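# Press in the gauge pin on the magnet-marked post

## Task

On the checking fixture, find the post that has a yellow magnet on it. Drive that post's gauge pin fully home and keep it fully in for one second; after that the spring may push it back out. Do not disturb the other three pins, and do not move the magnet.

## Robot and tools

Robot: two UR20-type arms, left_arm and right_arm, each ending in a Robotiq 2F-85 two-finger gripper with a wrist camera. The cameras are cam_left_wrist and cam_right_wrist, both 896x504. The fingers point along the gripper's +z axis and close along its y axis. end_effector_position is the point between the closed pads. Closed fingertips reach about 19 mm past it, open ones about 6 mm. A camera block juts about 10 cm toward the gripper's +x side. A closed gripper's tip makes a good pusher for the pin.

Frames: the scene frame has +z up and +x out over the table, with left_arm on the +y side. Its origin is at table height, between the nominal bases. left_arm's base is at (+0.060, +0.928, 0) m and right_arm's at (-0.064, -0.817, 0) m, both nearly unrotated. Every reported hand position, orientation, velocity and wrist-camera pose is in that arm's own base frame, not the scene frame. Motion offsets are along the current Hand target's own axes. Reported positions can be a few centimetres off, more at long reach.

The 18-number row is used by both motion tools. It is one flat list covering both arms, every value in [-1, 1]. Numbers 1-9 are left_arm: dx, dy, dz, rx, ry, rz, then gripper position, force_limit, speed. Numbers 10-18 are the same nine for right_arm. dx..rz are an offset, not a pose, from that arm's Hand target at the start of the action or move, along the Hand target's axes. Scale: 1.0 = 0.6 m for dx, dy, dz, and 1.0 = 180 degrees for rx, ry, rz, which together form one rotation vector. Six zeros re-request the current Hand target. Repeating an offset in a later call moves the arm further. Gripper position: +1 fully open (85 mm), about -0.8 pads touching, -1 close until blocked. force_limit and speed both start at +1; speed -1, 0, +1 give roughly 20, 85, 150 mm/s. To leave a gripper unchanged, resend its previous three numbers, since a 0 counts as a command.

execute_actions(actions, cameras): actions is a list of actions, and each action is a list of up to 15 rows. Each row lasts one 1/30 s step, and the last row is held until 15 steps pass. All rows in an action count from the action's start pose. cameras picks the images to return: omit, null or ["all"] gives all, [] gives none. An empty actions list just reports state.

move(target, speed, blend, stop_force, zero, blocking, cameras): sends each gripper in a straight line to target. target is one row, or a list of up to 15 rows that all count from the same starting Hand targets. speed is m/s, 0.002 to 0.5, default 0.25 (turn rate up to twice that in rad/s), given once or per target. blend is a corner radius in m for lists. stop_force is in N, 6 to 120, shared by both arms. An arm's path ends when its wrist sensor feels that much push against its motion; the arm then backs off slightly and holds. zero (default true) re-zeroes moving arms before the move. blocking=false returns early and cannot be combined with stop_force. Leave out stop_force when lifting off something you press on. Paths never avoid obstacles or the other arm, and total time is capped at 10 s. The result adds a move: line. done means at rest within 3 mm and 2 degrees of target. Other endings include off_target, moving, held and fault. limits=paced means the command was clipped, limits=held means a check withheld steps. Neither done nor off_target proves that contact happened or did not.

wait(seconds 0 to 10) lets time pass while arms hold their command. Use it for the one-second hold on the pin. stop brakes a running move; the fingers keep moving. zoom_image(camera, region [x0, y0, x1, y1] pixels, at most 504x504) enlarges part of the latest image from that camera. zero_wrist_force(arm) tares that arm's sensor. read_manual gives only licence text. finished_scene(scene 1 to 3) ends the scene irreversibly; report done=true only if the pin was really held fully in and nothing else moved.

Results report, per arm, the end effector pose, velocities (or "within noise"), joint positions and torques, Hand target (the last commanded pose after clipping, which the next offsets start from), wrist force and torque in the gripper's axes (a push on a surface reads as force into the arm), tool commands, and gripper position_measured in counts: 3 is open, 230 is pads together. object_status: 0 moving, 1 blocked while opening, 2 blocked while closing (a grip), 3 reached the requested position. Camera calibration lines may be updated.

Controller behaviour: each step the command is clipped to within 150 mm and 16 degrees of the measured pose. Motion lags commands by about 0.2 s. A gripper can stop short of its Hand target; send the remaining gap as an offset. The arms are stiff. Going even slightly past a firm contact can reach about 150 N or a joint limit, causing a 10 s fault stop. So approach the pin slowly with stop_force, then step in small amounts and watch the force. To release a press, command the target back past the gripper. A clearance check holds back commands that bring the arms too close, but contact between the arms can still happen and can fail the scene. Avoid paths near an arm's own base. Long stretched holds or pushing at unreachable poses heat motors and can brake the arm for 30-60 s.

Avoid: touching the other three pins or the magnet, fast or hard hits, large over-travel into the fixture, knocking anything off the table, and heavy gripper loads.

Each tool is called after ">>>" in YAML: its name, and indented under it one key for each argument.

## Session

>>> execute_actions:
  actions: []

Scene clock: 0.00 s.
left_arm: end_effector_position=(+1.6020, +0.5513, +0.3701) position_measured=3 object_status=3 end_effector_quat_wxyz=(-0.049, +0.940, +0.190, +0.279) | right_arm: end_effector_position=(+0.4481, +0.4679, +0.3319) position_measured=3 object_status=3 end_effector_quat_wxyz=(-0.272, +0.502, +0.649, +0.503)
Joint positions: left_arm=[0.193 -0.686 0.985 -2.439 -1.472 -3.319] | right_arm=[4.007 -1.969 -2.772 1.193 2.076 2.519]
Joint velocities: within noise
Joint torques (N m): no reading
Motor temperatures (°C): left_arm=[24 35 26 39 34 34] | right_arm=[28 36 36 37 34 38]
Wrist force (N): no reading
Wrist torque (N m): no reading
Wrist force, peak (N): no reading
Hand target: left_arm +1.6020, +0.5513, +0.3701; -0.049, +0.940, +0.190, +0.279 | right_arm +0.4481, +0.4679, +0.3319; -0.272, +0.502, +0.649, +0.503
Tool commands: left_gripper/position=+1.0 left_gripper/force_limit=+1.0 left_gripper/speed=+1.0 right_gripper/position=+1.0 right_gripper/force_limit=+1.0 right_gripper/speed=+1.0
camera_calibration:
cam_left_wrist: T_world_to_cam=[[0.280293, -0.958412, -0.0536799, 0.116052], [-0.933418, -0.259082, -0.248208, 1.75325], [0.223978, 0.119677, -0.967218, 0.0591769], [0, 0, 0, 1]] pos_world=[1.59073, 0.558378, 0.498636]
cam_right_wrist: T_world_to_cam=[[0.956599, -0.136766, 0.25732, -0.433429], [0.120666, -0.61786, -0.776974, 0.502416], [0.265252, 0.774302, -0.574541, -0.162497], [0, 0, 0, 1]] pos_world=[0.397096, 0.376966, 0.408533]

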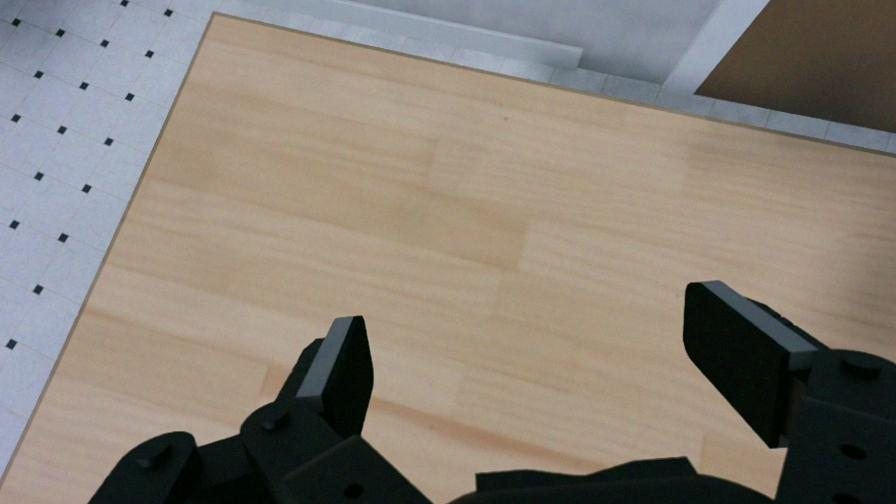

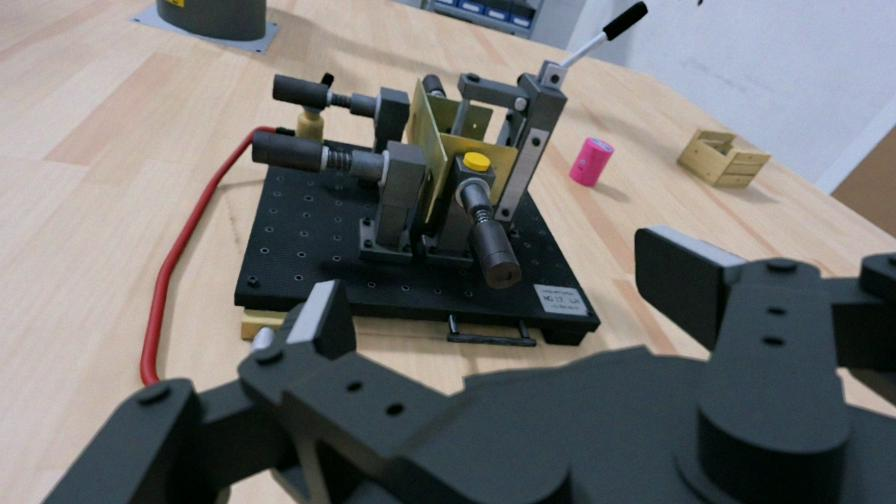

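>>> zoom_image:
  camera: "cam_right_wrist"
  region: [230, 50, 610, 350]

>>> move:
  target: [0,0,0,0,0,0,1,1,1,-0.2017,0.0877,0.2312,0.0271,0.1211,0.1218,-1,-1,0]
  cameras: ["cam_right_wrist"]

Scaled by 1.326 from the camera's 896x504 image, which has a finer 1280x720 frame.

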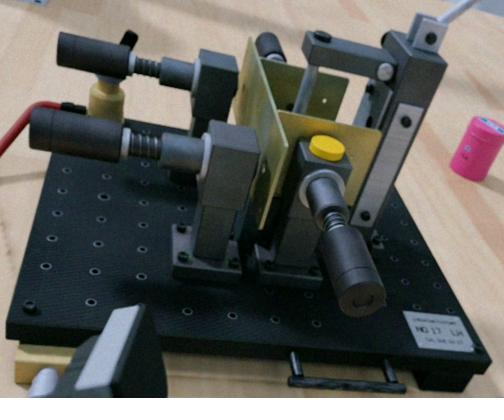

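Scene clock: 2.47 s.
left_arm: end_effector_position=(+1.6020, +0.5513, +0.3701) position_measured=3 object_status=3 end_effector_quat_wxyz=(-0.049, +0.940, +0.190, +0.279) | right_arm: end_effector_position=(+0.5109, +0.5127, +0.2560) position_measured=232 object_status=3 end_effector_quat_wxyz=(-0.402, +0.507, +0.574, +0.502)
Joint positions: left_arm=[0.193 -0.686 0.985 -2.439 -1.472 -3.319] | right_arm=[3.885 -2.304 -2.585 1.506 2.335 2.799]
Joint velocities: within noise
Joint torques (N m): left_arm=[2.09 -275.35 -103.62 -11 1.44 0.17] | right_arm=[22.91 165.12 -25.38 0.18 -3.15 -7.07]
Motor temperatures (°C): left_arm=[24 35 26 39 34 34] | right_arm=[28 36 36 37 34 38]
Wrist force (N): left_arm=[0.1 -0.2 0.0] | right_arm=[-0.3 -0.5 -0.8]
Wrist torque (N m): left_arm=[-0.04 -0.02 -0.01] | right_arm=[-0.30 0.18 -0.36]
Wrist force, peak (N): left_arm=[0.4 -0.4 -0.3] | right_arm=[-13.7 5.3 8.8]
Hand target: left_arm +1.6020, +0.5513, +0.3701; -0.049, +0.940, +0.190, +0.279 | right_arm +0.5108, +0.5127, +0.2560; -0.401, +0.507, +0.574, +0.502 (not the last commanded pose)
Off the commanded pose: left_arm 0.000 m, 0 deg | right_arm 0.083 m, 14 deg.
move: held (right_arm; a check stopped the path); limits=held
pose unreachable (right arm): on one or more control steps of this call, first in action 0 (counted from 0), this arm could not follow its commanded pose, so it was not sent that pose on those steps. It may still have moved: this result reports where it is.
cause: moving toward the commanded pose would bring two parts of the arm too close to each other (its gripper and another part of the arm, with joints 4 (wrist 1) to 6 (wrist 3) between them).
camera_calibration:
cam_right_wrist: T_world_to_cam=[[0.992973, -0.116499, 0.0208188, -0.436225], [-0.0333583, -0.444312, -0.895251, 0.483527], [0.113546, 0.888265, -0.445076, -0.271503], [0, 0, 0, 1]] pos_world=[0.480117, 0.405183, 0.32112]
Images, in order (width x height): cam_right_wrist 896x504.

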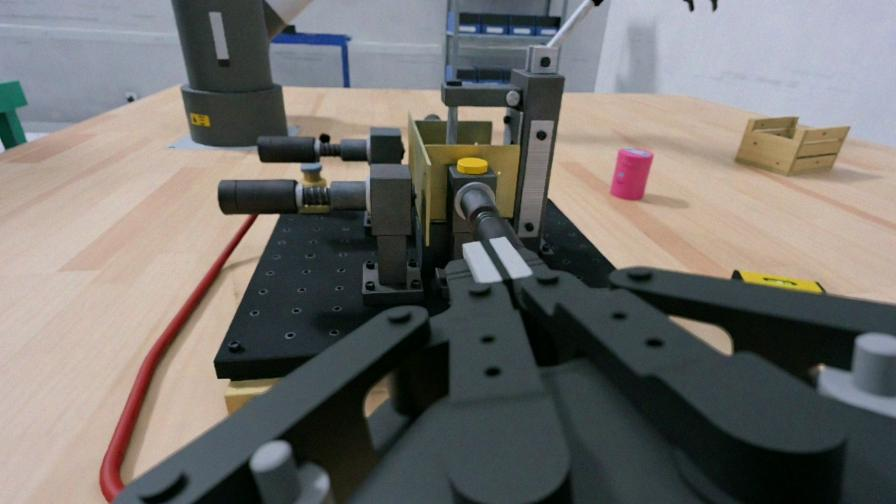

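>>> move:
  target: [0,0,0,0,0,0,1,1,1,-0.1205,0.0497,0.172,0,0,0,-1,-1,0]
  cameras: ["cam_right_wrist"]

>>> zoom_image:
  camera: "cam_right_wrist"
  region: [350, 100, 650, 340]

Scene clock: 4.33 s.
left_arm: end_effector_position=(+1.6020, +0.5513, +0.3701) position_measured=3 object_status=3 end_effector_quat_wxyz=(-0.049, +0.940, +0.190, +0.279) | right_arm: end_effector_position=(+0.5570, +0.6007, +0.1732) position_measured=232 object_status=3 end_effector_quat_wxyz=(-0.401, +0.507, +0.574, +0.502)
Joint positions: left_arm=[0.193 -0.686 0.985 -2.439 -1.472 -3.319] | right_arm=[3.943 -2.437 -2.445 1.511 2.278 2.817]
Joint velocities: within noise
Joint torques (N m): left_arm=[-1.94 -275.49 -109 -11.08 1.87 0.8] | right_arm=[22.69 137.31 5.94 1.54 -3.24 5.13]
Motor temperatures (°C): left_arm=[24 35 26 39 34 34] | right_arm=[28 36 36 37 34 38]
Wrist force (N): left_arm=[0.1 0.1 -0.4] | right_arm=[-0.7 -0.9 -0.5]
Wrist torque (N m): left_arm=[0.01 0.00 0.00] | right_arm=[-0.25 0.40 -0.31]
Wrist force, peak (N): left_arm=[-0.3 -0.1 -0.3] | right_arm=[1.1 -1.4 -3.2]
Hand target: left_arm +1.6020, +0.5513, +0.3701; -0.049, +0.940, +0.190, +0.279 | right_arm +0.5571, +0.6008, +0.1731; -0.401, +0.507, +0.574, +0.502
Off the commanded pose: left_arm 0.000 m, 0 deg | right_arm 0.000 m, 0 deg.
move: done
camera_calibration:
cam_right_wrist: T_world_to_cam=[[0.992972, -0.116478, 0.0209408, -0.470071], [-0.0332522, -0.444417, -0.895203, 0.450049], [0.113578, 0.888215, -0.445167, -0.391673], [0, 0, 0, 1]] pos_world=[0.526218, 0.493146, 0.23837]
Images, in order (width x height): cam_right_wrist 896x504.

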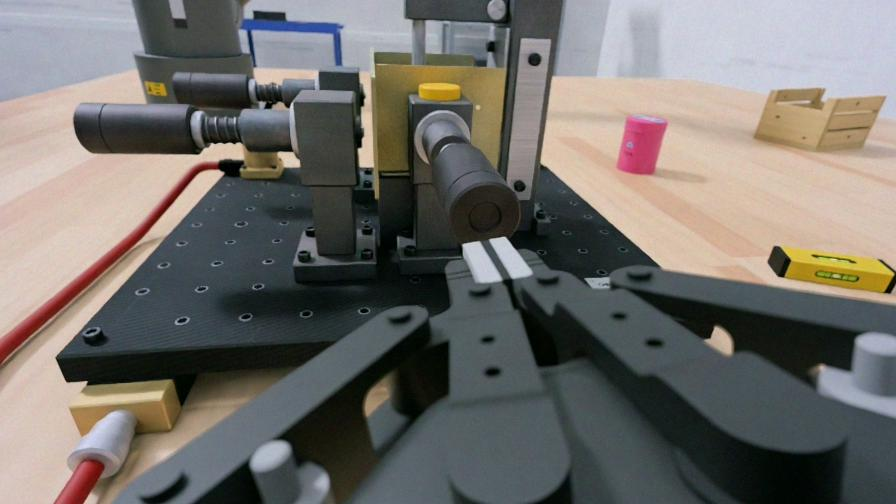

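Scaled by 1.680 from the camera's 896x504 image, which has a finer 1280x720 frame.

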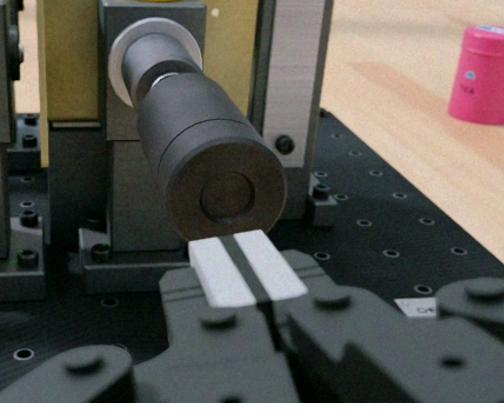

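>>> move:
  target: [0,0,0,0,0,0,1,1,1,-0.0128,0.0122,0.0178,0,0,0,-1,-1,0]
  cameras: []

>>> move:
  target: [0,0,0,0,0,0,1,1,1,0.041,-0.0187,0.2125,0,0,0,-1,-1,0]
  speed: 0.025
  stop_force: 50
  cameras: ["cam_right_wrist"]

>>> zoom_image:
  camera: "cam_right_wrist"
  region: [350, 70, 650, 310]

Scene clock: 5.80 s.
left_arm: end_effector_position=(+1.6020, +0.5513, +0.3701) position_measured=3 object_status=3 end_effector_quat_wxyz=(-0.049, +0.940, +0.190, +0.279) | right_arm: end_effector_position=(+0.5659, +0.6097, +0.1651) position_measured=232 object_status=3 end_effector_quat_wxyz=(-0.401, +0.507, +0.574, +0.502)
Joint positions: left_arm=[0.193 -0.686 0.985 -2.439 -1.472 -3.319] | right_arm=[3.943 -2.448 -2.425 1.502 2.279 2.817]
Joint velocities: within noise
Joint torques (N m): left_arm=[0.63 -282.25 -107.78 -11.38 2.9 0.54] | right_arm=[-22.05 151.06 8.48 0.58 6.16 -3.77]
Motor temperatures (°C): left_arm=[24 35 26 39 34 34] | right_arm=[28 36 36 37 34 38]
Wrist force (N): left_arm=[0.2 -0.1 -0.3] | right_arm=[-0.3 -1.1 -0.9]
Wrist torque (N m): left_arm=[-0.02 -0.05 -0.01] | right_arm=[-0.31 0.35 -0.28]
Wrist force, peak (N): left_arm=[0.5 -0.2 -0.3] | right_arm=[-0.3 -1.4 -1.1]
Hand target: left_arm +1.6020, +0.5513, +0.3701; -0.049, +0.940, +0.190, +0.279 | right_arm +0.5660, +0.6098, +0.1651; -0.401, +0.507, +0.574, +0.502
Off the commanded pose: left_arm 0.000 m, 0 deg | right_arm 0.000 m, 0 deg.
move: done
No camera images: "cameras" was empty.

Scene clock: 9.13 s.
left_arm: end_effector_position=(+1.6020, +0.5513, +0.3701) position_measured=3 object_status=3 end_effector_quat_wxyz=(-0.049, +0.940, +0.190, +0.279) | right_arm: end_effector_position=(+0.5602, +0.6792, +0.1653) position_measured=232 object_status=3 end_effector_quat_wxyz=(-0.402, +0.506, +0.575, +0.502)
Joint positions: left_arm=[0.193 -0.686 0.985 -2.439 -1.472 -3.319] | right_arm=[4.026 -2.441 -2.38 1.464 2.198 2.84]
Joint velocities: within noise
Joint torques (N m): left_arm=[2.45 -281.3 -111.65 -11.7 3.21 1.33] | right_arm=[7.3 165.6 4.08 6.24 -0.15 -0.47]
Motor temperatures (°C): left_arm=[24 35 26 39 34 34] | right_arm=[28 36 36 37 34 38]
Wrist force (N): left_arm=[0.1 -0.1 0.1] | right_arm=[-1.0 -0.8 -11.8]
Wrist torque (N m): left_arm=[-0.02 -0.01 0.00] | right_arm=[-0.16 0.35 -0.17]
Wrist force, peak (N): left_arm=[0.1 0.5 -0.3] | right_arm=[-24.9 3.6 -145.8]
Hand target: left_arm +1.6020, +0.5513, +0.3701; -0.049, +0.940, +0.190, +0.279 | right_arm +0.5602, +0.6792, +0.1653; -0.402, +0.506, +0.575, +0.502 (not the last commanded pose)
Tool commands: left_gripper/position=+1.0 left_gripper/force_limit=+1.0 left_gripper/speed=+1.0 right_gripper/position=-1.0 right_gripper/force_limit=-1.0 right_gripper/speed=+0.003922
Off the commanded pose: left_arm 0.000 m, 0 deg | right_arm 0.061 m, 0 deg.
FORCE FAULT: contact force on the right arm reached its limit, and that arm stopped. The contact can be on any part of that arm, not only on its tool. That arm's remaining commands of this call were not run. That arm is still stopped at the end of this call. That arm stays stopped for about 10 more seconds. Until then a move that you send moves the other arm only, and its call returns only when the move has ended. Once the stop has ended, the next robot result says so. If the stop ends while you think or write, that arm runs what you send next, counted from a new Hand target: where the arm stands when the stop ends. While its stop runs, that arm takes no new command, but its gripper still runs the gripper command that each later call begins with. Until it ends, the stop uses up actions while you think or wait. An arm that is not stopped still takes commands.
move: fault (right_arm)
camera_calibration:
cam_right_wrist: T_world_to_cam=[[0.993156, -0.114865, 0.0211696, -0.465193], [-0.0322621, -0.44398, -0.895456, 0.477177], [0.112255, 0.888644, -0.444647, -0.464927], [0, 0, 0, 1]] pos_world=[0.529594, 0.571578, 0.23041]
Images, in order (width x height): cam_right_wrist 896x504.

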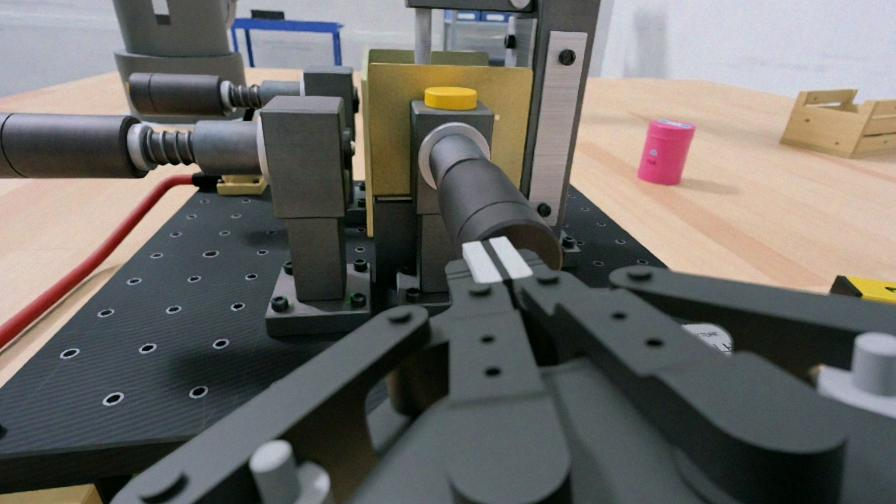

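Scaled by 1.680 from the camera's 896x504 image, which has a finer 1280x720 frame.

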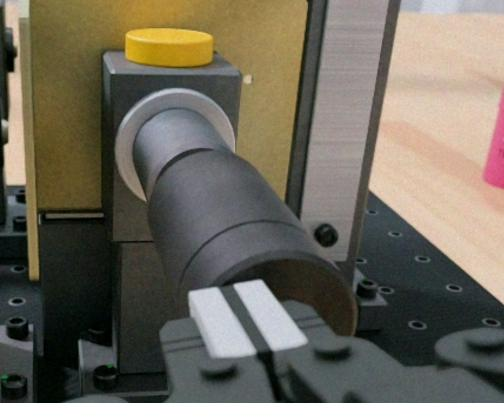

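>>> wait:
  seconds: 10
  cameras: ["cam_right_wrist"]

>>> zoom_image:
  camera: "cam_right_wrist"
  region: [350, 70, 650, 310]

Scene clock: 19.40 s.
left_arm: end_effector_position=(+1.6020, +0.5513, +0.3701) position_measured=3 object_status=3 end_effector_quat_wxyz=(-0.049, +0.940, +0.190, +0.279) | right_arm: end_effector_position=(+0.5602, +0.6792, +0.1653) position_measured=232 object_status=3 end_effector_quat_wxyz=(-0.402, +0.506, +0.575, +0.502)
Joint positions: left_arm=[0.193 -0.686 0.985 -2.439 -1.472 -3.319] | right_arm=[4.026 -2.441 -2.38 1.464 2.198 2.84]
Joint velocities: within noise
Joint torques (N m): left_arm=[8.31 -283.07 -119.99 -10.68 5.65 1.97] | right_arm=[5.56 161.71 3.53 6.32 -0.16 -0.68]
Motor temperatures (°C): left_arm=[24 35 26 39 34 34] | right_arm=[28 35 36 37 34 38]
Wrist force (N): left_arm=[0.1 -0.2 0.2] | right_arm=[-0.3 -0.8 -10.9]
Wrist torque (N m): left_arm=[-0.04 -0.02 -0.01] | right_arm=[-0.16 0.22 -0.17]
Wrist force, peak (N): left_arm=[0.5 -0.2 -0.3] | right_arm=[-0.4 -1.2 -11.3]
Hand target: left_arm +1.6020, +0.5513, +0.3701; -0.049, +0.940, +0.190, +0.279 | right_arm +0.5602, +0.6792, +0.1653; -0.402, +0.506, +0.575, +0.502 (not the last commanded pose)
Tool commands: left_gripper/position=+1.0 left_gripper/force_limit=+1.0 left_gripper/speed=+1.0 right_gripper/position=-1.0 right_gripper/force_limit=-1.0 right_gripper/speed=+0.003922
Off the commanded pose: left_arm 0.000 m, 0 deg | right_arm 0.061 m, 0 deg.
FORCE FAULT, CONTINUED: the right arm's stop, for the force fault that an earlier result reported, is over. The rest of the stop counts as 20 of the actions that you can send in this scene. During its stop the right arm's controller moved it back a little. That arm's target is now where it stood when the stop ended, not its last command. That arm accepts commands again.
wait: 10.00 s; at rest from the start
camera_calibration:
cam_right_wrist: T_world_to_cam=[[0.993156, -0.114865, 0.0211699, -0.465193], [-0.0322618, -0.44398, -0.895456, 0.477177], [0.112255, 0.888644, -0.444647, -0.464928], [0, 0, 0, 1]] pos_world=[0.529594, 0.571578, 0.23041]
Images, in order (width x height): cam_right_wrist 896x504.

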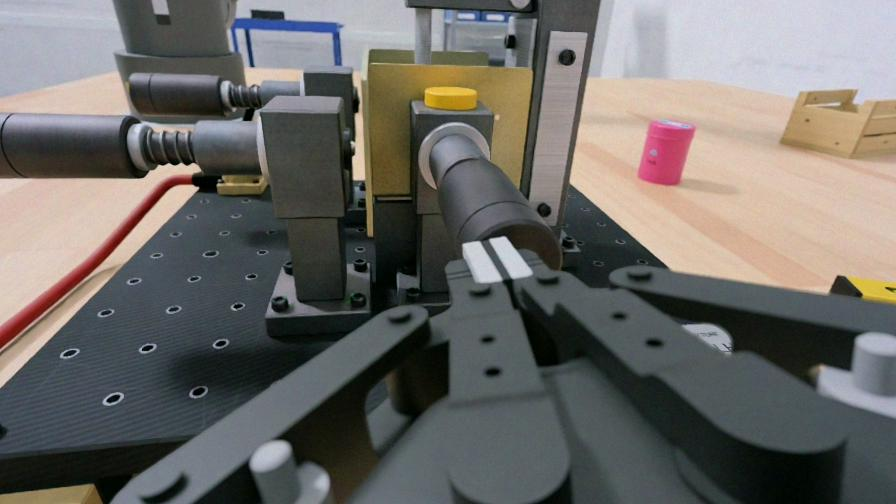

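Scaled by 1.680 from the camera's 896x504 image, which has a finer 1280x720 frame.

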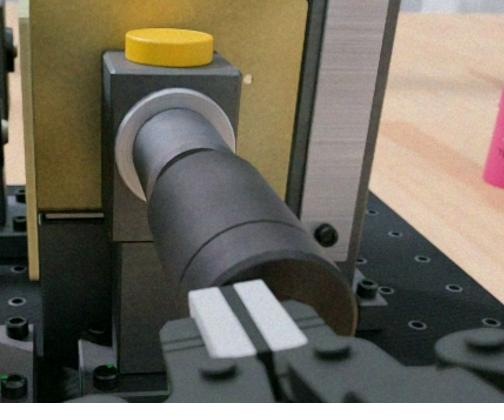

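>>> move:
  target: [0,0,0,0,0,0,1,1,1,0.0047,-0.0022,0.0245,0,0,0,-1,-1,0]
  speed: 0.003
  stop_force: 25
  cameras: ["cam_right_wrist"]

>>> zoom_image:
  camera: "cam_right_wrist"
  region: [350, 70, 650, 310]

>>> wait:
  seconds: 1.2
  cameras: []

Scene clock: 21.00 s.
left_arm: end_effector_position=(+1.6020, +0.5513, +0.3701) position_measured=3 object_status=3 end_effector_quat_wxyz=(-0.049, +0.940, +0.190, +0.279) | right_arm: end_effector_position=(+0.5601, +0.6811, +0.1653) position_measured=232 object_status=3 end_effector_quat_wxyz=(-0.402, +0.506, +0.575, +0.502)
Joint positions: left_arm=[0.193 -0.686 0.985 -2.439 -1.472 -3.319] | right_arm=[4.029 -2.441 -2.378 1.463 2.196 2.841]
Joint velocities: within noise
Joint torques (N m): left_arm=[4.98 -289.37 -120.1 -10.75 5.14 2.72] | right_arm=[10.5 178.46 19 1.02 6.22 3.41]
Motor temperatures (°C): left_arm=[24 35 26 38 34 34] | right_arm=[28 35 36 37 34 38]
Wrist force (N): left_arm=[0.0 -0.6 0.1] | right_arm=[-6.9 3.2 -48.2]
Wrist torque (N m): left_arm=[-0.12 0.00 0.00] | right_arm=[-0.24 0.37 -0.15]
Wrist force, peak (N): left_arm=[0.0 -0.6 0.1] | right_arm=[-7.1 3.5 -48.5]
Hand target: left_arm +1.6020, +0.5513, +0.3701; -0.049, +0.940, +0.190, +0.279 | right_arm +0.5601, +0.6811, +0.1653; -0.402, +0.506, +0.575, +0.502 (not the last commanded pose)
Off the commanded pose: left_arm 0.000 m, 0 deg | right_arm 0.013 m, 0 deg.
move: contact (right_arm)
camera_calibration:
cam_right_wrist: T_world_to_cam=[[0.993148, -0.114939, 0.0211396, -0.464787], [-0.0323263, -0.44401, -0.895439, 0.478062], [0.112307, 0.888619, -0.444683, -0.466644], [0, 0, 0, 1]] pos_world=[0.529464, 0.573511, 0.230393]
Images, in order (width x height): cam_right_wrist 896x504.

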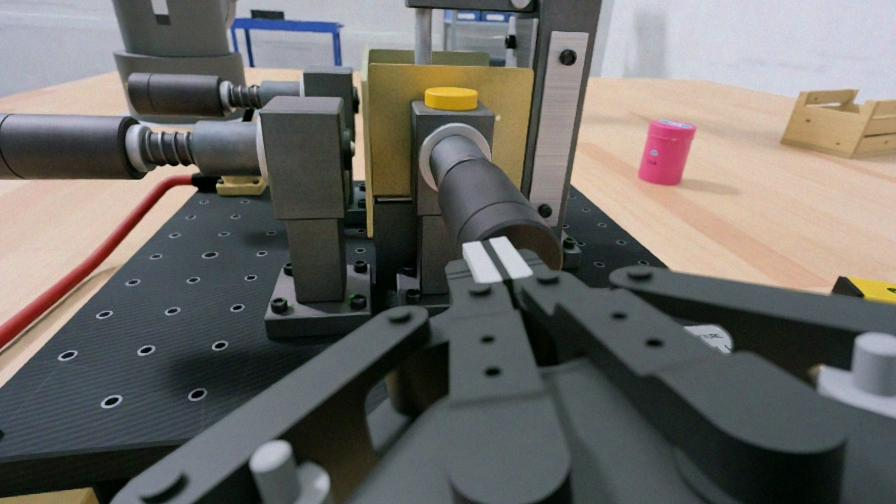

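Scaled by 1.680 from the camera's 896x504 image, which has a finer 1280x720 frame.

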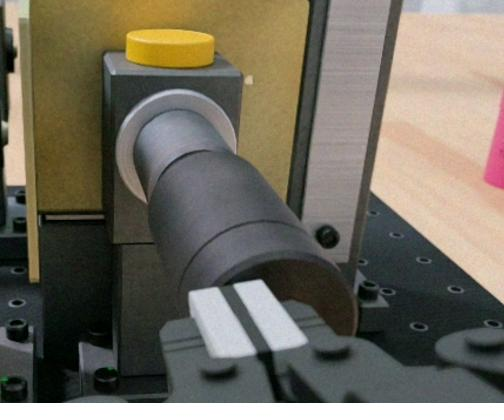

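Scene clock: 22.20 s.
left_arm: end_effector_position=(+1.6020, +0.5513, +0.3701) position_measured=3 object_status=3 end_effector_quat_wxyz=(-0.049, +0.940, +0.190, +0.279) | right_arm: end_effector_position=(+0.5601, +0.6811, +0.1653) position_measured=232 object_status=3 end_effector_quat_wxyz=(-0.402, +0.506, +0.575, +0.502)
Joint positions: left_arm=[0.193 -0.686 0.985 -2.439 -1.472 -3.319] | right_arm=[4.029 -2.441 -2.378 1.463 2.196 2.841]
Joint velocities: within noise
Joint torques (N m): left_arm=[8.1 -291.75 -118.77 -10.62 4.58 1.91] | right_arm=[5.28 162.12 7.64 5.61 7.3 -4.29]
Motor temperatures (°C): left_arm=[24 35 26 38 34 34] | right_arm=[28 35 36 37 34 38]
Wrist force (N): left_arm=[-0.1 -0.1 -0.1] | right_arm=[-5.3 3.0 -40.8]
Wrist torque (N m): left_arm=[-0.03 0.01 0.00] | right_arm=[-0.23 0.35 -0.14]
Wrist force, peak (N): left_arm=[0.1 -0.3 -0.4] | right_arm=[-7.0 3.3 -47.8]
Hand target: left_arm +1.6020, +0.5513, +0.3701; -0.049, +0.940, +0.190, +0.279 | right_arm +0.5601, +0.6811, +0.1653; -0.402, +0.506, +0.575, +0.502 (not the last commanded pose)
Tool commands: left_gripper/position=+1.0 left_gripper/force_limit=+1.0 left_gripper/speed=+1.0 right_gripper/position=-1.0 right_gripper/force_limit=-1.0 right_gripper/speed=+0.0
Off the commanded pose: left_arm 0.000 m, 0 deg | right_arm 0.013 m, 0 deg.
wait: 1.20 s; at rest by 0.17 s
No camera images: "cameras" was empty.

>>> finished_scene:
  scene: 2
  done: true

The scene is finished: the task was done.


## Next scene

The same job, from a new start.

>>> execute_actions:
  actions: []

Scene clock: 0.00 s.
left_arm: end_effector_position=(+0.3071, -0.4220, +0.1602) position_measured=3 object_status=3 end_effector_quat_wxyz=(+0.066, +0.956, -0.074, +0.275) | right_arm: end_effector_position=(+0.4900, -0.3027, +0.2369) position_measured=3 object_status=3 end_effector_quat_wxyz=(+0.548, -0.467, -0.511, -0.471)
Joint positions: left_arm=[-1.763 -1.739 2.857 -2.766 -1.003 1.555] | right_arm=[2.511 -2.074 -2.06 -2.212 2.389 -0.015]
Joint velocities: within noise
Joint torques (N m): no reading
Motor temperatures (°C): left_arm=[24 35 26 38 34 33] | right_arm=[28 35 35 36 33 38]
Wrist force (N): no reading
Wrist torque (N m): no reading
Wrist force, peak (N): no reading
Hand target: left_arm +0.3071, -0.4220, +0.1602; +0.066, +0.956, -0.074, +0.275 | right_arm +0.4900, -0.3027, +0.2369; +0.548, -0.467, -0.511, -0.471
Tool commands: left_gripper/position=+1.0 left_gripper/force_limit=+1.0 left_gripper/speed=+1.0 right_gripper/position=+1.0 right_gripper/force_limit=+1.0 right_gripper/speed=+1.0
camera_calibration:
cam_left_wrist: T_world_to_cam=[[-0.28582, -0.958098, 0.0188461, -0.302738], [-0.929608, 0.272438, -0.248207, 0.463446], [0.232673, -0.088462, -0.968524, 0.172418], [0, 0, 0, 1]] pos_world=[0.304177, -0.40106, 0.287727]
cam_right_wrist: T_world_to_cam=[[0.978975, 0.0561564, -0.196097, -0.399582], [-0.174547, -0.266833, -0.947805, 0.238781], [-0.10555, 0.962105, -0.251421, 0.530503], [0, 0, 0, 1]] pos_world=[0.488854, -0.424245, 0.281341]

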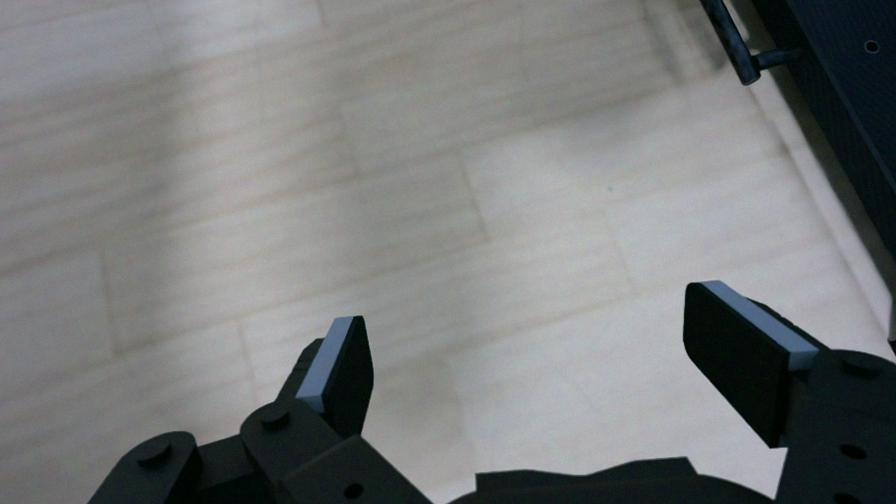

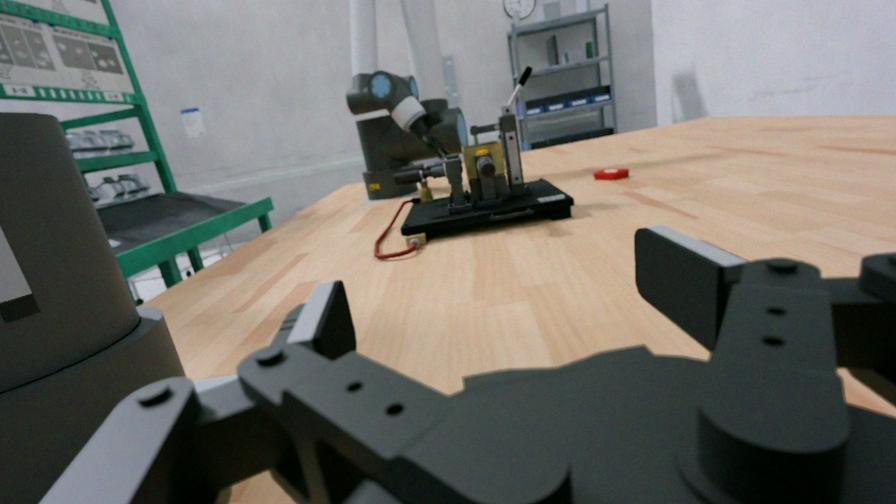

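>>> zoom_image:
  camera: "cam_right_wrist"
  region: [370, 60, 590, 260]

Scaled by 2.291 from the camera's 896x504 image, which has a finer 1280x720 frame.

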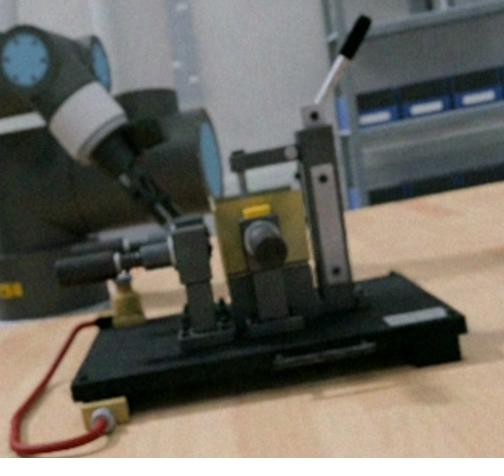

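>>> move:
  target: [0,0,0,0,0,0,1,1,1,0.035,0.354,0.72,0,0,0,-1,-1,0]
  cameras: []
  speed: 0.4

>>> move:
  target: [0,0,0,0,0,0,1,1,1,-0.138,-0.254,0.715,-0.1376,-0.0649,0,-1,-1,0]
  cameras: ["cam_right_wrist"]
  speed: 0.3

>>> zoom_image:
  camera: "cam_right_wrist"
  region: [330, 60, 630, 300]

Scene clock: 4.00 s.
left_arm: end_effector_position=(+0.3071, -0.4220, +0.1602) position_measured=3 object_status=3 end_effector_quat_wxyz=(+0.066, +0.956, -0.074, +0.275) | right_arm: end_effector_position=(+0.6495, +0.1506, +0.2699) position_measured=232 object_status=3 end_effector_quat_wxyz=(+0.547, -0.467, -0.512, -0.470)
Joint positions: left_arm=[-1.763 -1.739 2.857 -2.766 -1.003 1.555] | right_arm=[3.167 -1.999 -2.151 -2.526 3.038 -0.361]
Joint velocities: within noise
Joint torques (N m): left_arm=[-1.45 -11.61 -58.46 -8.92 3.93 -1.3] | right_arm=[21.85 112.53 61.86 -8.82 -5.65 -6.94]
Motor temperatures (°C): left_arm=[24 35 26 38 34 33] | right_arm=[28 35 35 36 33 38]
Wrist force (N): left_arm=[0.1 -0.1 0.4] | right_arm=[0.5 0.0 0.9]
Wrist torque (N m): left_arm=[-0.03 -0.01 0.00] | right_arm=[0.17 -0.13 0.00]
Wrist force, peak (N): left_arm=[0.0 0.6 0.4] | right_arm=[1.1 2.0 5.0]
Hand target: left_arm +0.3071, -0.4220, +0.1602; +0.066, +0.956, -0.074, +0.275 | right_arm +0.6495, +0.1508, +0.2699; +0.548, -0.467, -0.511, -0.471
Off the commanded pose: left_arm 0.000 m, 0 deg | right_arm 0.000 m, 0 deg.
move: done
No camera images: "cameras" was empty.

Scene clock: 6.33 s.
left_arm: end_effector_position=(+0.3071, -0.4220, +0.1602) position_measured=3 object_status=3 end_effector_quat_wxyz=(+0.066, +0.956, -0.074, +0.275) | right_arm: end_effector_position=(+0.4438, +0.5609, +0.2102) position_measured=232 object_status=3 end_effector_quat_wxyz=(-0.381, +0.618, +0.451, +0.519)
Joint positions: left_arm=[-1.763 -1.739 2.857 -2.766 -1.003 1.555] | right_arm=[4.258 -1.693 -2.606 -2.157 4.569 -0.023]
Joint velocities: within noise
Joint torques (N m): left_arm=[7.68 -9.67 -59.25 -8.17 3.47 -0.56] | right_arm=[15.89 53.07 32.53 0.39 5.5 6.23]
Motor temperatures (°C): left_arm=[24 35 26 38 34 33] | right_arm=[28 35 35 36 33 38]
Wrist force (N): left_arm=[0.1 0.2 0.6] | right_arm=[-0.4 0.6 0.5]
Wrist torque (N m): left_arm=[0.03 -0.03 0.00] | right_arm=[0.30 0.28 -0.02]
Wrist force, peak (N): left_arm=[-0.2 0.4 0.7] | right_arm=[0.3 -2.4 3.2]
Hand target: left_arm +0.3071, -0.4220, +0.1602; +0.066, +0.956, -0.074, +0.275 | right_arm +0.4437, +0.5609, +0.2101; -0.381, +0.618, +0.451, +0.519
Off the commanded pose: left_arm 0.000 m, 0 deg | right_arm 0.000 m, 0 deg.
move: done
camera_calibration:
cam_right_wrist: T_world_to_cam=[[0.90768, -0.39149, -0.151172, -0.134786], [-0.304179, -0.365559, -0.879683, 0.534411], [0.289125, 0.844453, -0.450894, -0.379199], [0, 0, 0, 1]] pos_world=[0.394535, 0.462808, 0.278758]
Images, in order (width x height): cam_right_wrist 896x504.

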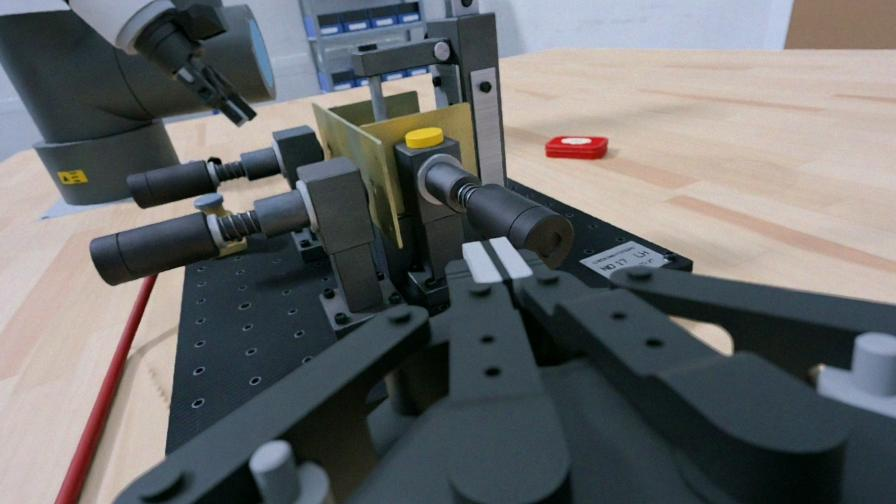

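Scaled by 1.680 from the camera's 896x504 image, which has a finer 1280x720 frame.

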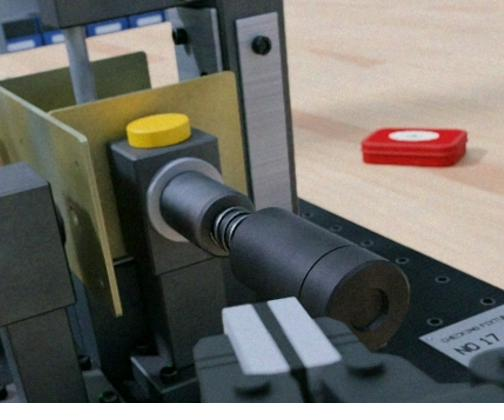

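>>> move:
  target: [0,0,0,0,0,0,1,1,1,-0.061,0.097,0.058,0.097,0,-0.0167,-1,-1,0]
  cameras: ["cam_right_wrist"]

>>> zoom_image:
  camera: "cam_right_wrist"
  region: [350, 80, 650, 320]

Scene clock: 8.40 s.
left_arm: end_effector_position=(+0.3071, -0.4220, +0.1602) position_measured=3 object_status=3 end_effector_quat_wxyz=(+0.066, +0.956, -0.074, +0.275) | right_arm: end_effector_position=(+0.5076, +0.5700, +0.1680) position_measured=232 object_status=3 end_effector_quat_wxyz=(-0.456, +0.541, +0.540, +0.455)
Joint positions: left_arm=[-1.763 -1.739 2.857 -2.766 -1.003 1.555] | right_arm=[3.947 -1.9 -2.415 -2.203 3.96 -0.16]
Joint velocities: within noise
Joint torques (N m): left_arm=[3.47 -7.35 -63.94 -7.38 4.48 -0.93] | right_arm=[-18.69 83.91 47.8 -2.98 -5.28 -6.6]
Motor temperatures (°C): left_arm=[24 35 26 38 34 33] | right_arm=[28 35 35 36 33 38]
Wrist force (N): left_arm=[0.1 0.4 0.1] | right_arm=[0.1 -1.1 0.8]
Wrist torque (N m): left_arm=[0.05 -0.02 0.00] | right_arm=[0.14 0.06 -0.09]
Wrist force, peak (N): left_arm=[0.2 0.4 0.5] | right_arm=[-1.3 1.3 0.7]
Hand target: left_arm +0.3071, -0.4220, +0.1602; +0.066, +0.956, -0.074, +0.275 | right_arm +0.5076, +0.5700, +0.1680; -0.456, +0.541, +0.540, +0.455
Off the commanded pose: left_arm 0.000 m, 0 deg | right_arm 0.000 m, 0 deg.
move: done
camera_calibration:
cam_right_wrist: T_world_to_cam=[[0.983717, -0.0968139, -0.15142, -0.402054], [-0.178766, -0.440184, -0.879932, 0.499001], [0.0185372, 0.892673, -0.450324, -0.314567], [0, 0, 0, 1]] pos_world=[0.490543, 0.461533, 0.236552]
Images, in order (width x height): cam_right_wrist 896x504.

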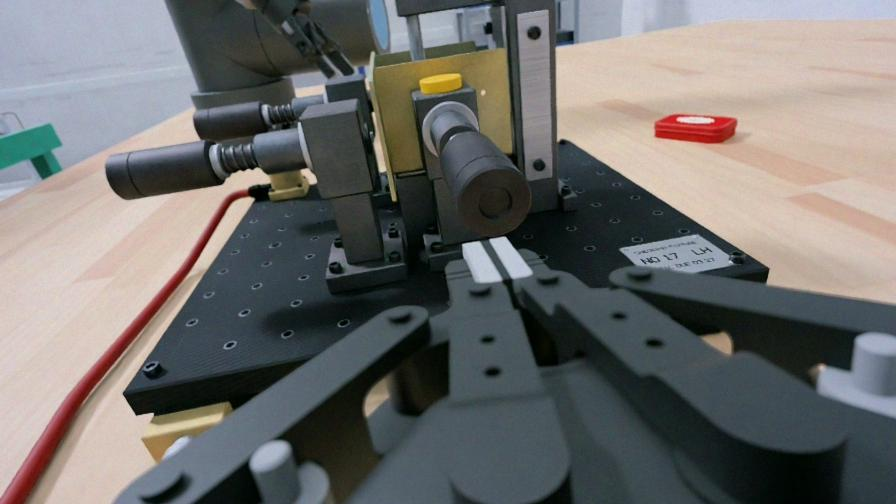

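Scaled by 1.680 from the camera's 896x504 image, which has a finer 1280x720 frame.

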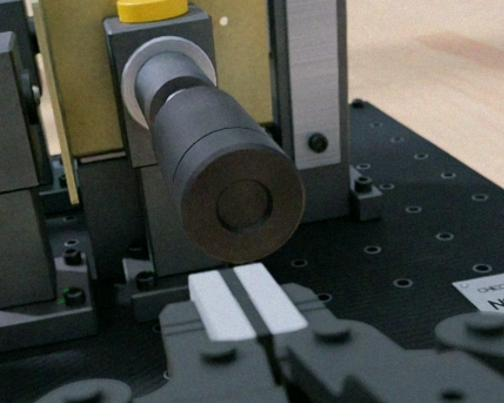

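>>> move:
  target: [0,0,0,0,0,0,1,1,1,0.0065,0.0208,0.058,0,0,0,-1,-1,0]
  cameras: []
  speed: 0.1
  stop_force: 25

>>> move:
  target: [0,0,0,0,0,0,1,1,1,0.0141,-0.0042,0.0821,0,0,0,-1,-1,0]
  speed: 0.008
  stop_force: 35
  cameras: ["cam_right_wrist"]

>>> zoom_image:
  camera: "cam_right_wrist"
  region: [350, 70, 650, 310]

Scene clock: 10.47 s.
left_arm: end_effector_position=(+0.3071, -0.4220, +0.1602) position_measured=3 object_status=3 end_effector_quat_wxyz=(+0.066, +0.956, -0.074, +0.275) | right_arm: end_effector_position=(+0.5201, +0.6050, +0.1659) position_measured=232 object_status=3 end_effector_quat_wxyz=(-0.456, +0.541, +0.540, +0.455)
Joint positions: left_arm=[-1.763 -1.739 2.857 -2.766 -1.003 1.555] | right_arm=[3.974 -1.922 -2.378 -2.213 3.986 -0.151]
Joint velocities: within noise
Joint torques (N m): left_arm=[12.85 -5.64 -64.29 -7.26 3.95 -0.91] | right_arm=[22.54 87.97 49.83 -1.37 3.97 5.81]
Motor temperatures (°C): left_arm=[24 35 26 38 34 33] | right_arm=[28 35 35 36 33 38]
Wrist force (N): left_arm=[-0.3 0.1 0.4] | right_arm=[0.5 -1.2 0.8]
Wrist torque (N m): left_arm=[0.01 0.05 0.00] | right_arm=[0.12 -0.05 -0.06]
Wrist force, peak (N): left_arm=[-0.1 0.1 0.8] | right_arm=[0.5 -1.2 2.0]
Hand target: left_arm +0.3071, -0.4220, +0.1602; +0.066, +0.956, -0.074, +0.275 | right_arm +0.5201, +0.6050, +0.1659; -0.456, +0.541, +0.540, +0.455
Off the commanded pose: left_arm 0.000 m, 0 deg | right_arm 0.000 m, 0 deg.
move: done
No camera images: "cameras" was empty.

Scene clock: 17.13 s.
left_arm: end_effector_position=(+0.3071, -0.4220, +0.1602) position_measured=3 object_status=3 end_effector_quat_wxyz=(+0.066, +0.956, -0.074, +0.275) | right_arm: end_effector_position=(+0.5178, +0.6497, +0.1659) position_measured=232 object_status=3 end_effector_quat_wxyz=(-0.456, +0.541, +0.540, +0.455)
Joint positions: left_arm=[-1.763 -1.739 2.857 -2.766 -1.003 1.555] | right_arm=[4.029 -1.935 -2.351 -2.217 4.04 -0.136]
Joint velocities: within noise
Joint torques (N m): left_arm=[11.8 -5.06 -68.64 -7.61 3.74 -1.17] | right_arm=[8.73 127.23 51.32 10.96 -5.68 -5.91]
Motor temperatures (°C): left_arm=[24 35 26 38 34 33] | right_arm=[28 35 35 36 33 38]
Wrist force (N): left_arm=[-0.2 0.4 0.4] | right_arm=[3.1 3.3 -38.6]
Wrist torque (N m): left_arm=[0.07 0.04 0.00] | right_arm=[0.23 0.17 -0.02]
Wrist force, peak (N): left_arm=[-0.1 0.7 0.3] | right_arm=[6.5 6.1 -67.7]
Hand target: left_arm +0.3071, -0.4220, +0.1602; +0.066, +0.956, -0.074, +0.275 | right_arm +0.5178, +0.6496, +0.1659; -0.456, +0.541, +0.540, +0.455 (not the last commanded pose)
Off the commanded pose: left_arm 0.000 m, 0 deg | right_arm 0.005 m, 0 deg.
move: contact (right_arm)
camera_calibration:
cam_right_wrist: T_world_to_cam=[[0.983719, -0.0966995, -0.151482, -0.404772], [-0.178771, -0.440276, -0.879885, 0.534041], [0.0183908, 0.89264, -0.450395, -0.386746], [0, 0, 0, 1]] pos_world=[0.500765, 0.541209, 0.234391]
Images, in order (width x height): cam_right_wrist 896x504.

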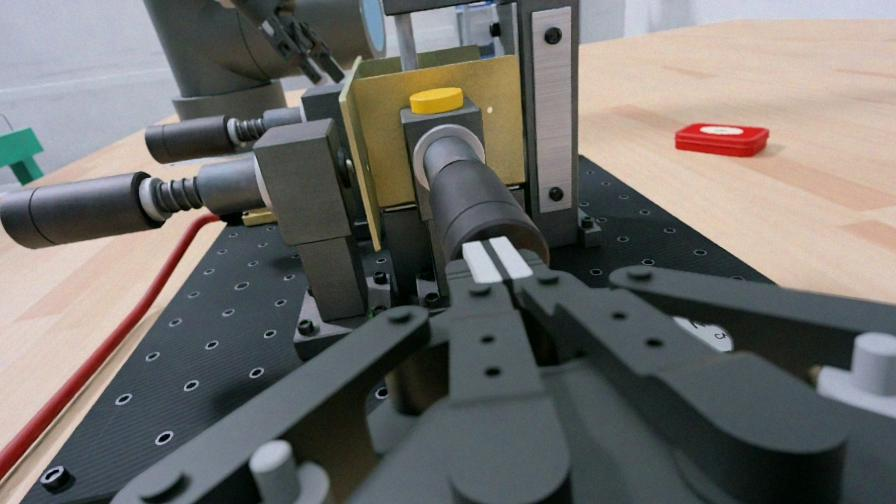

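Scaled by 1.680 from the camera's 896x504 image, which has a finer 1280x720 frame.

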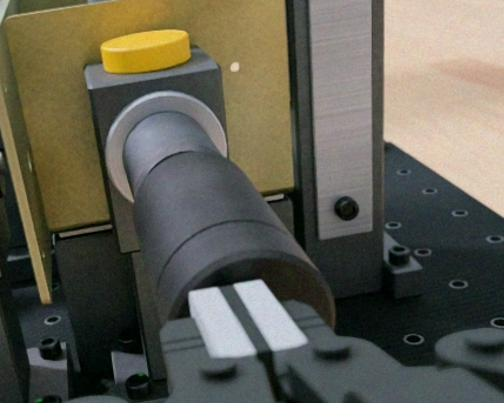

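>>> wait:
  seconds: 1
  cameras: []

>>> finished_scene:
  scene: 3
  done: true

Scene clock: 18.30 s.
left_arm: end_effector_position=(+0.3071, -0.4220, +0.1602) position_measured=3 object_status=3 end_effector_quat_wxyz=(+0.066, +0.956, -0.074, +0.275) | right_arm: end_effector_position=(+0.5178, +0.6496, +0.1659) position_measured=232 object_status=3 end_effector_quat_wxyz=(-0.456, +0.541, +0.540, +0.455)
Joint positions: left_arm=[-1.763 -1.739 2.857 -2.766 -1.003 1.555] | right_arm=[4.029 -1.934 -2.351 -2.217 4.04 -0.136]
Joint velocities: within noise
Joint torques (N m): left_arm=[10.23 -1.25 -69.19 -7.72 4.63 -1.05] | right_arm=[4.45 127.72 53.17 8.07 -5.57 -7.28]
Motor temperatures (°C): left_arm=[24 35 26 38 34 33] | right_arm=[28 35 35 36 33 38]
Wrist force (N): left_arm=[-0.1 -0.2 0.3] | right_arm=[1.0 3.4 -35.0]
Wrist torque (N m): left_arm=[-0.04 0.02 0.00] | right_arm=[0.24 0.08 -0.02]
Wrist force, peak (N): left_arm=[-0.4 0.2 0.7] | right_arm=[3.6 3.4 -38.4]
Hand target: left_arm +0.3071, -0.4220, +0.1602; +0.066, +0.956, -0.074, +0.275 | right_arm +0.5178, +0.6496, +0.1659; -0.456, +0.541, +0.540, +0.455 (not the last commanded pose)
Tool commands: left_gripper/position=+1.0 left_gripper/force_limit=+1.0 left_gripper/speed=+1.0 right_gripper/position=-1.0 right_gripper/force_limit=-1.0 right_gripper/speed=+0.0
Off the commanded pose: left_arm 0.000 m, 0 deg | right_arm 0.005 m, 0 deg.
wait: 1.00 s; at rest from the start
No camera images: "cameras" was empty.

The scene is finished: the task was done.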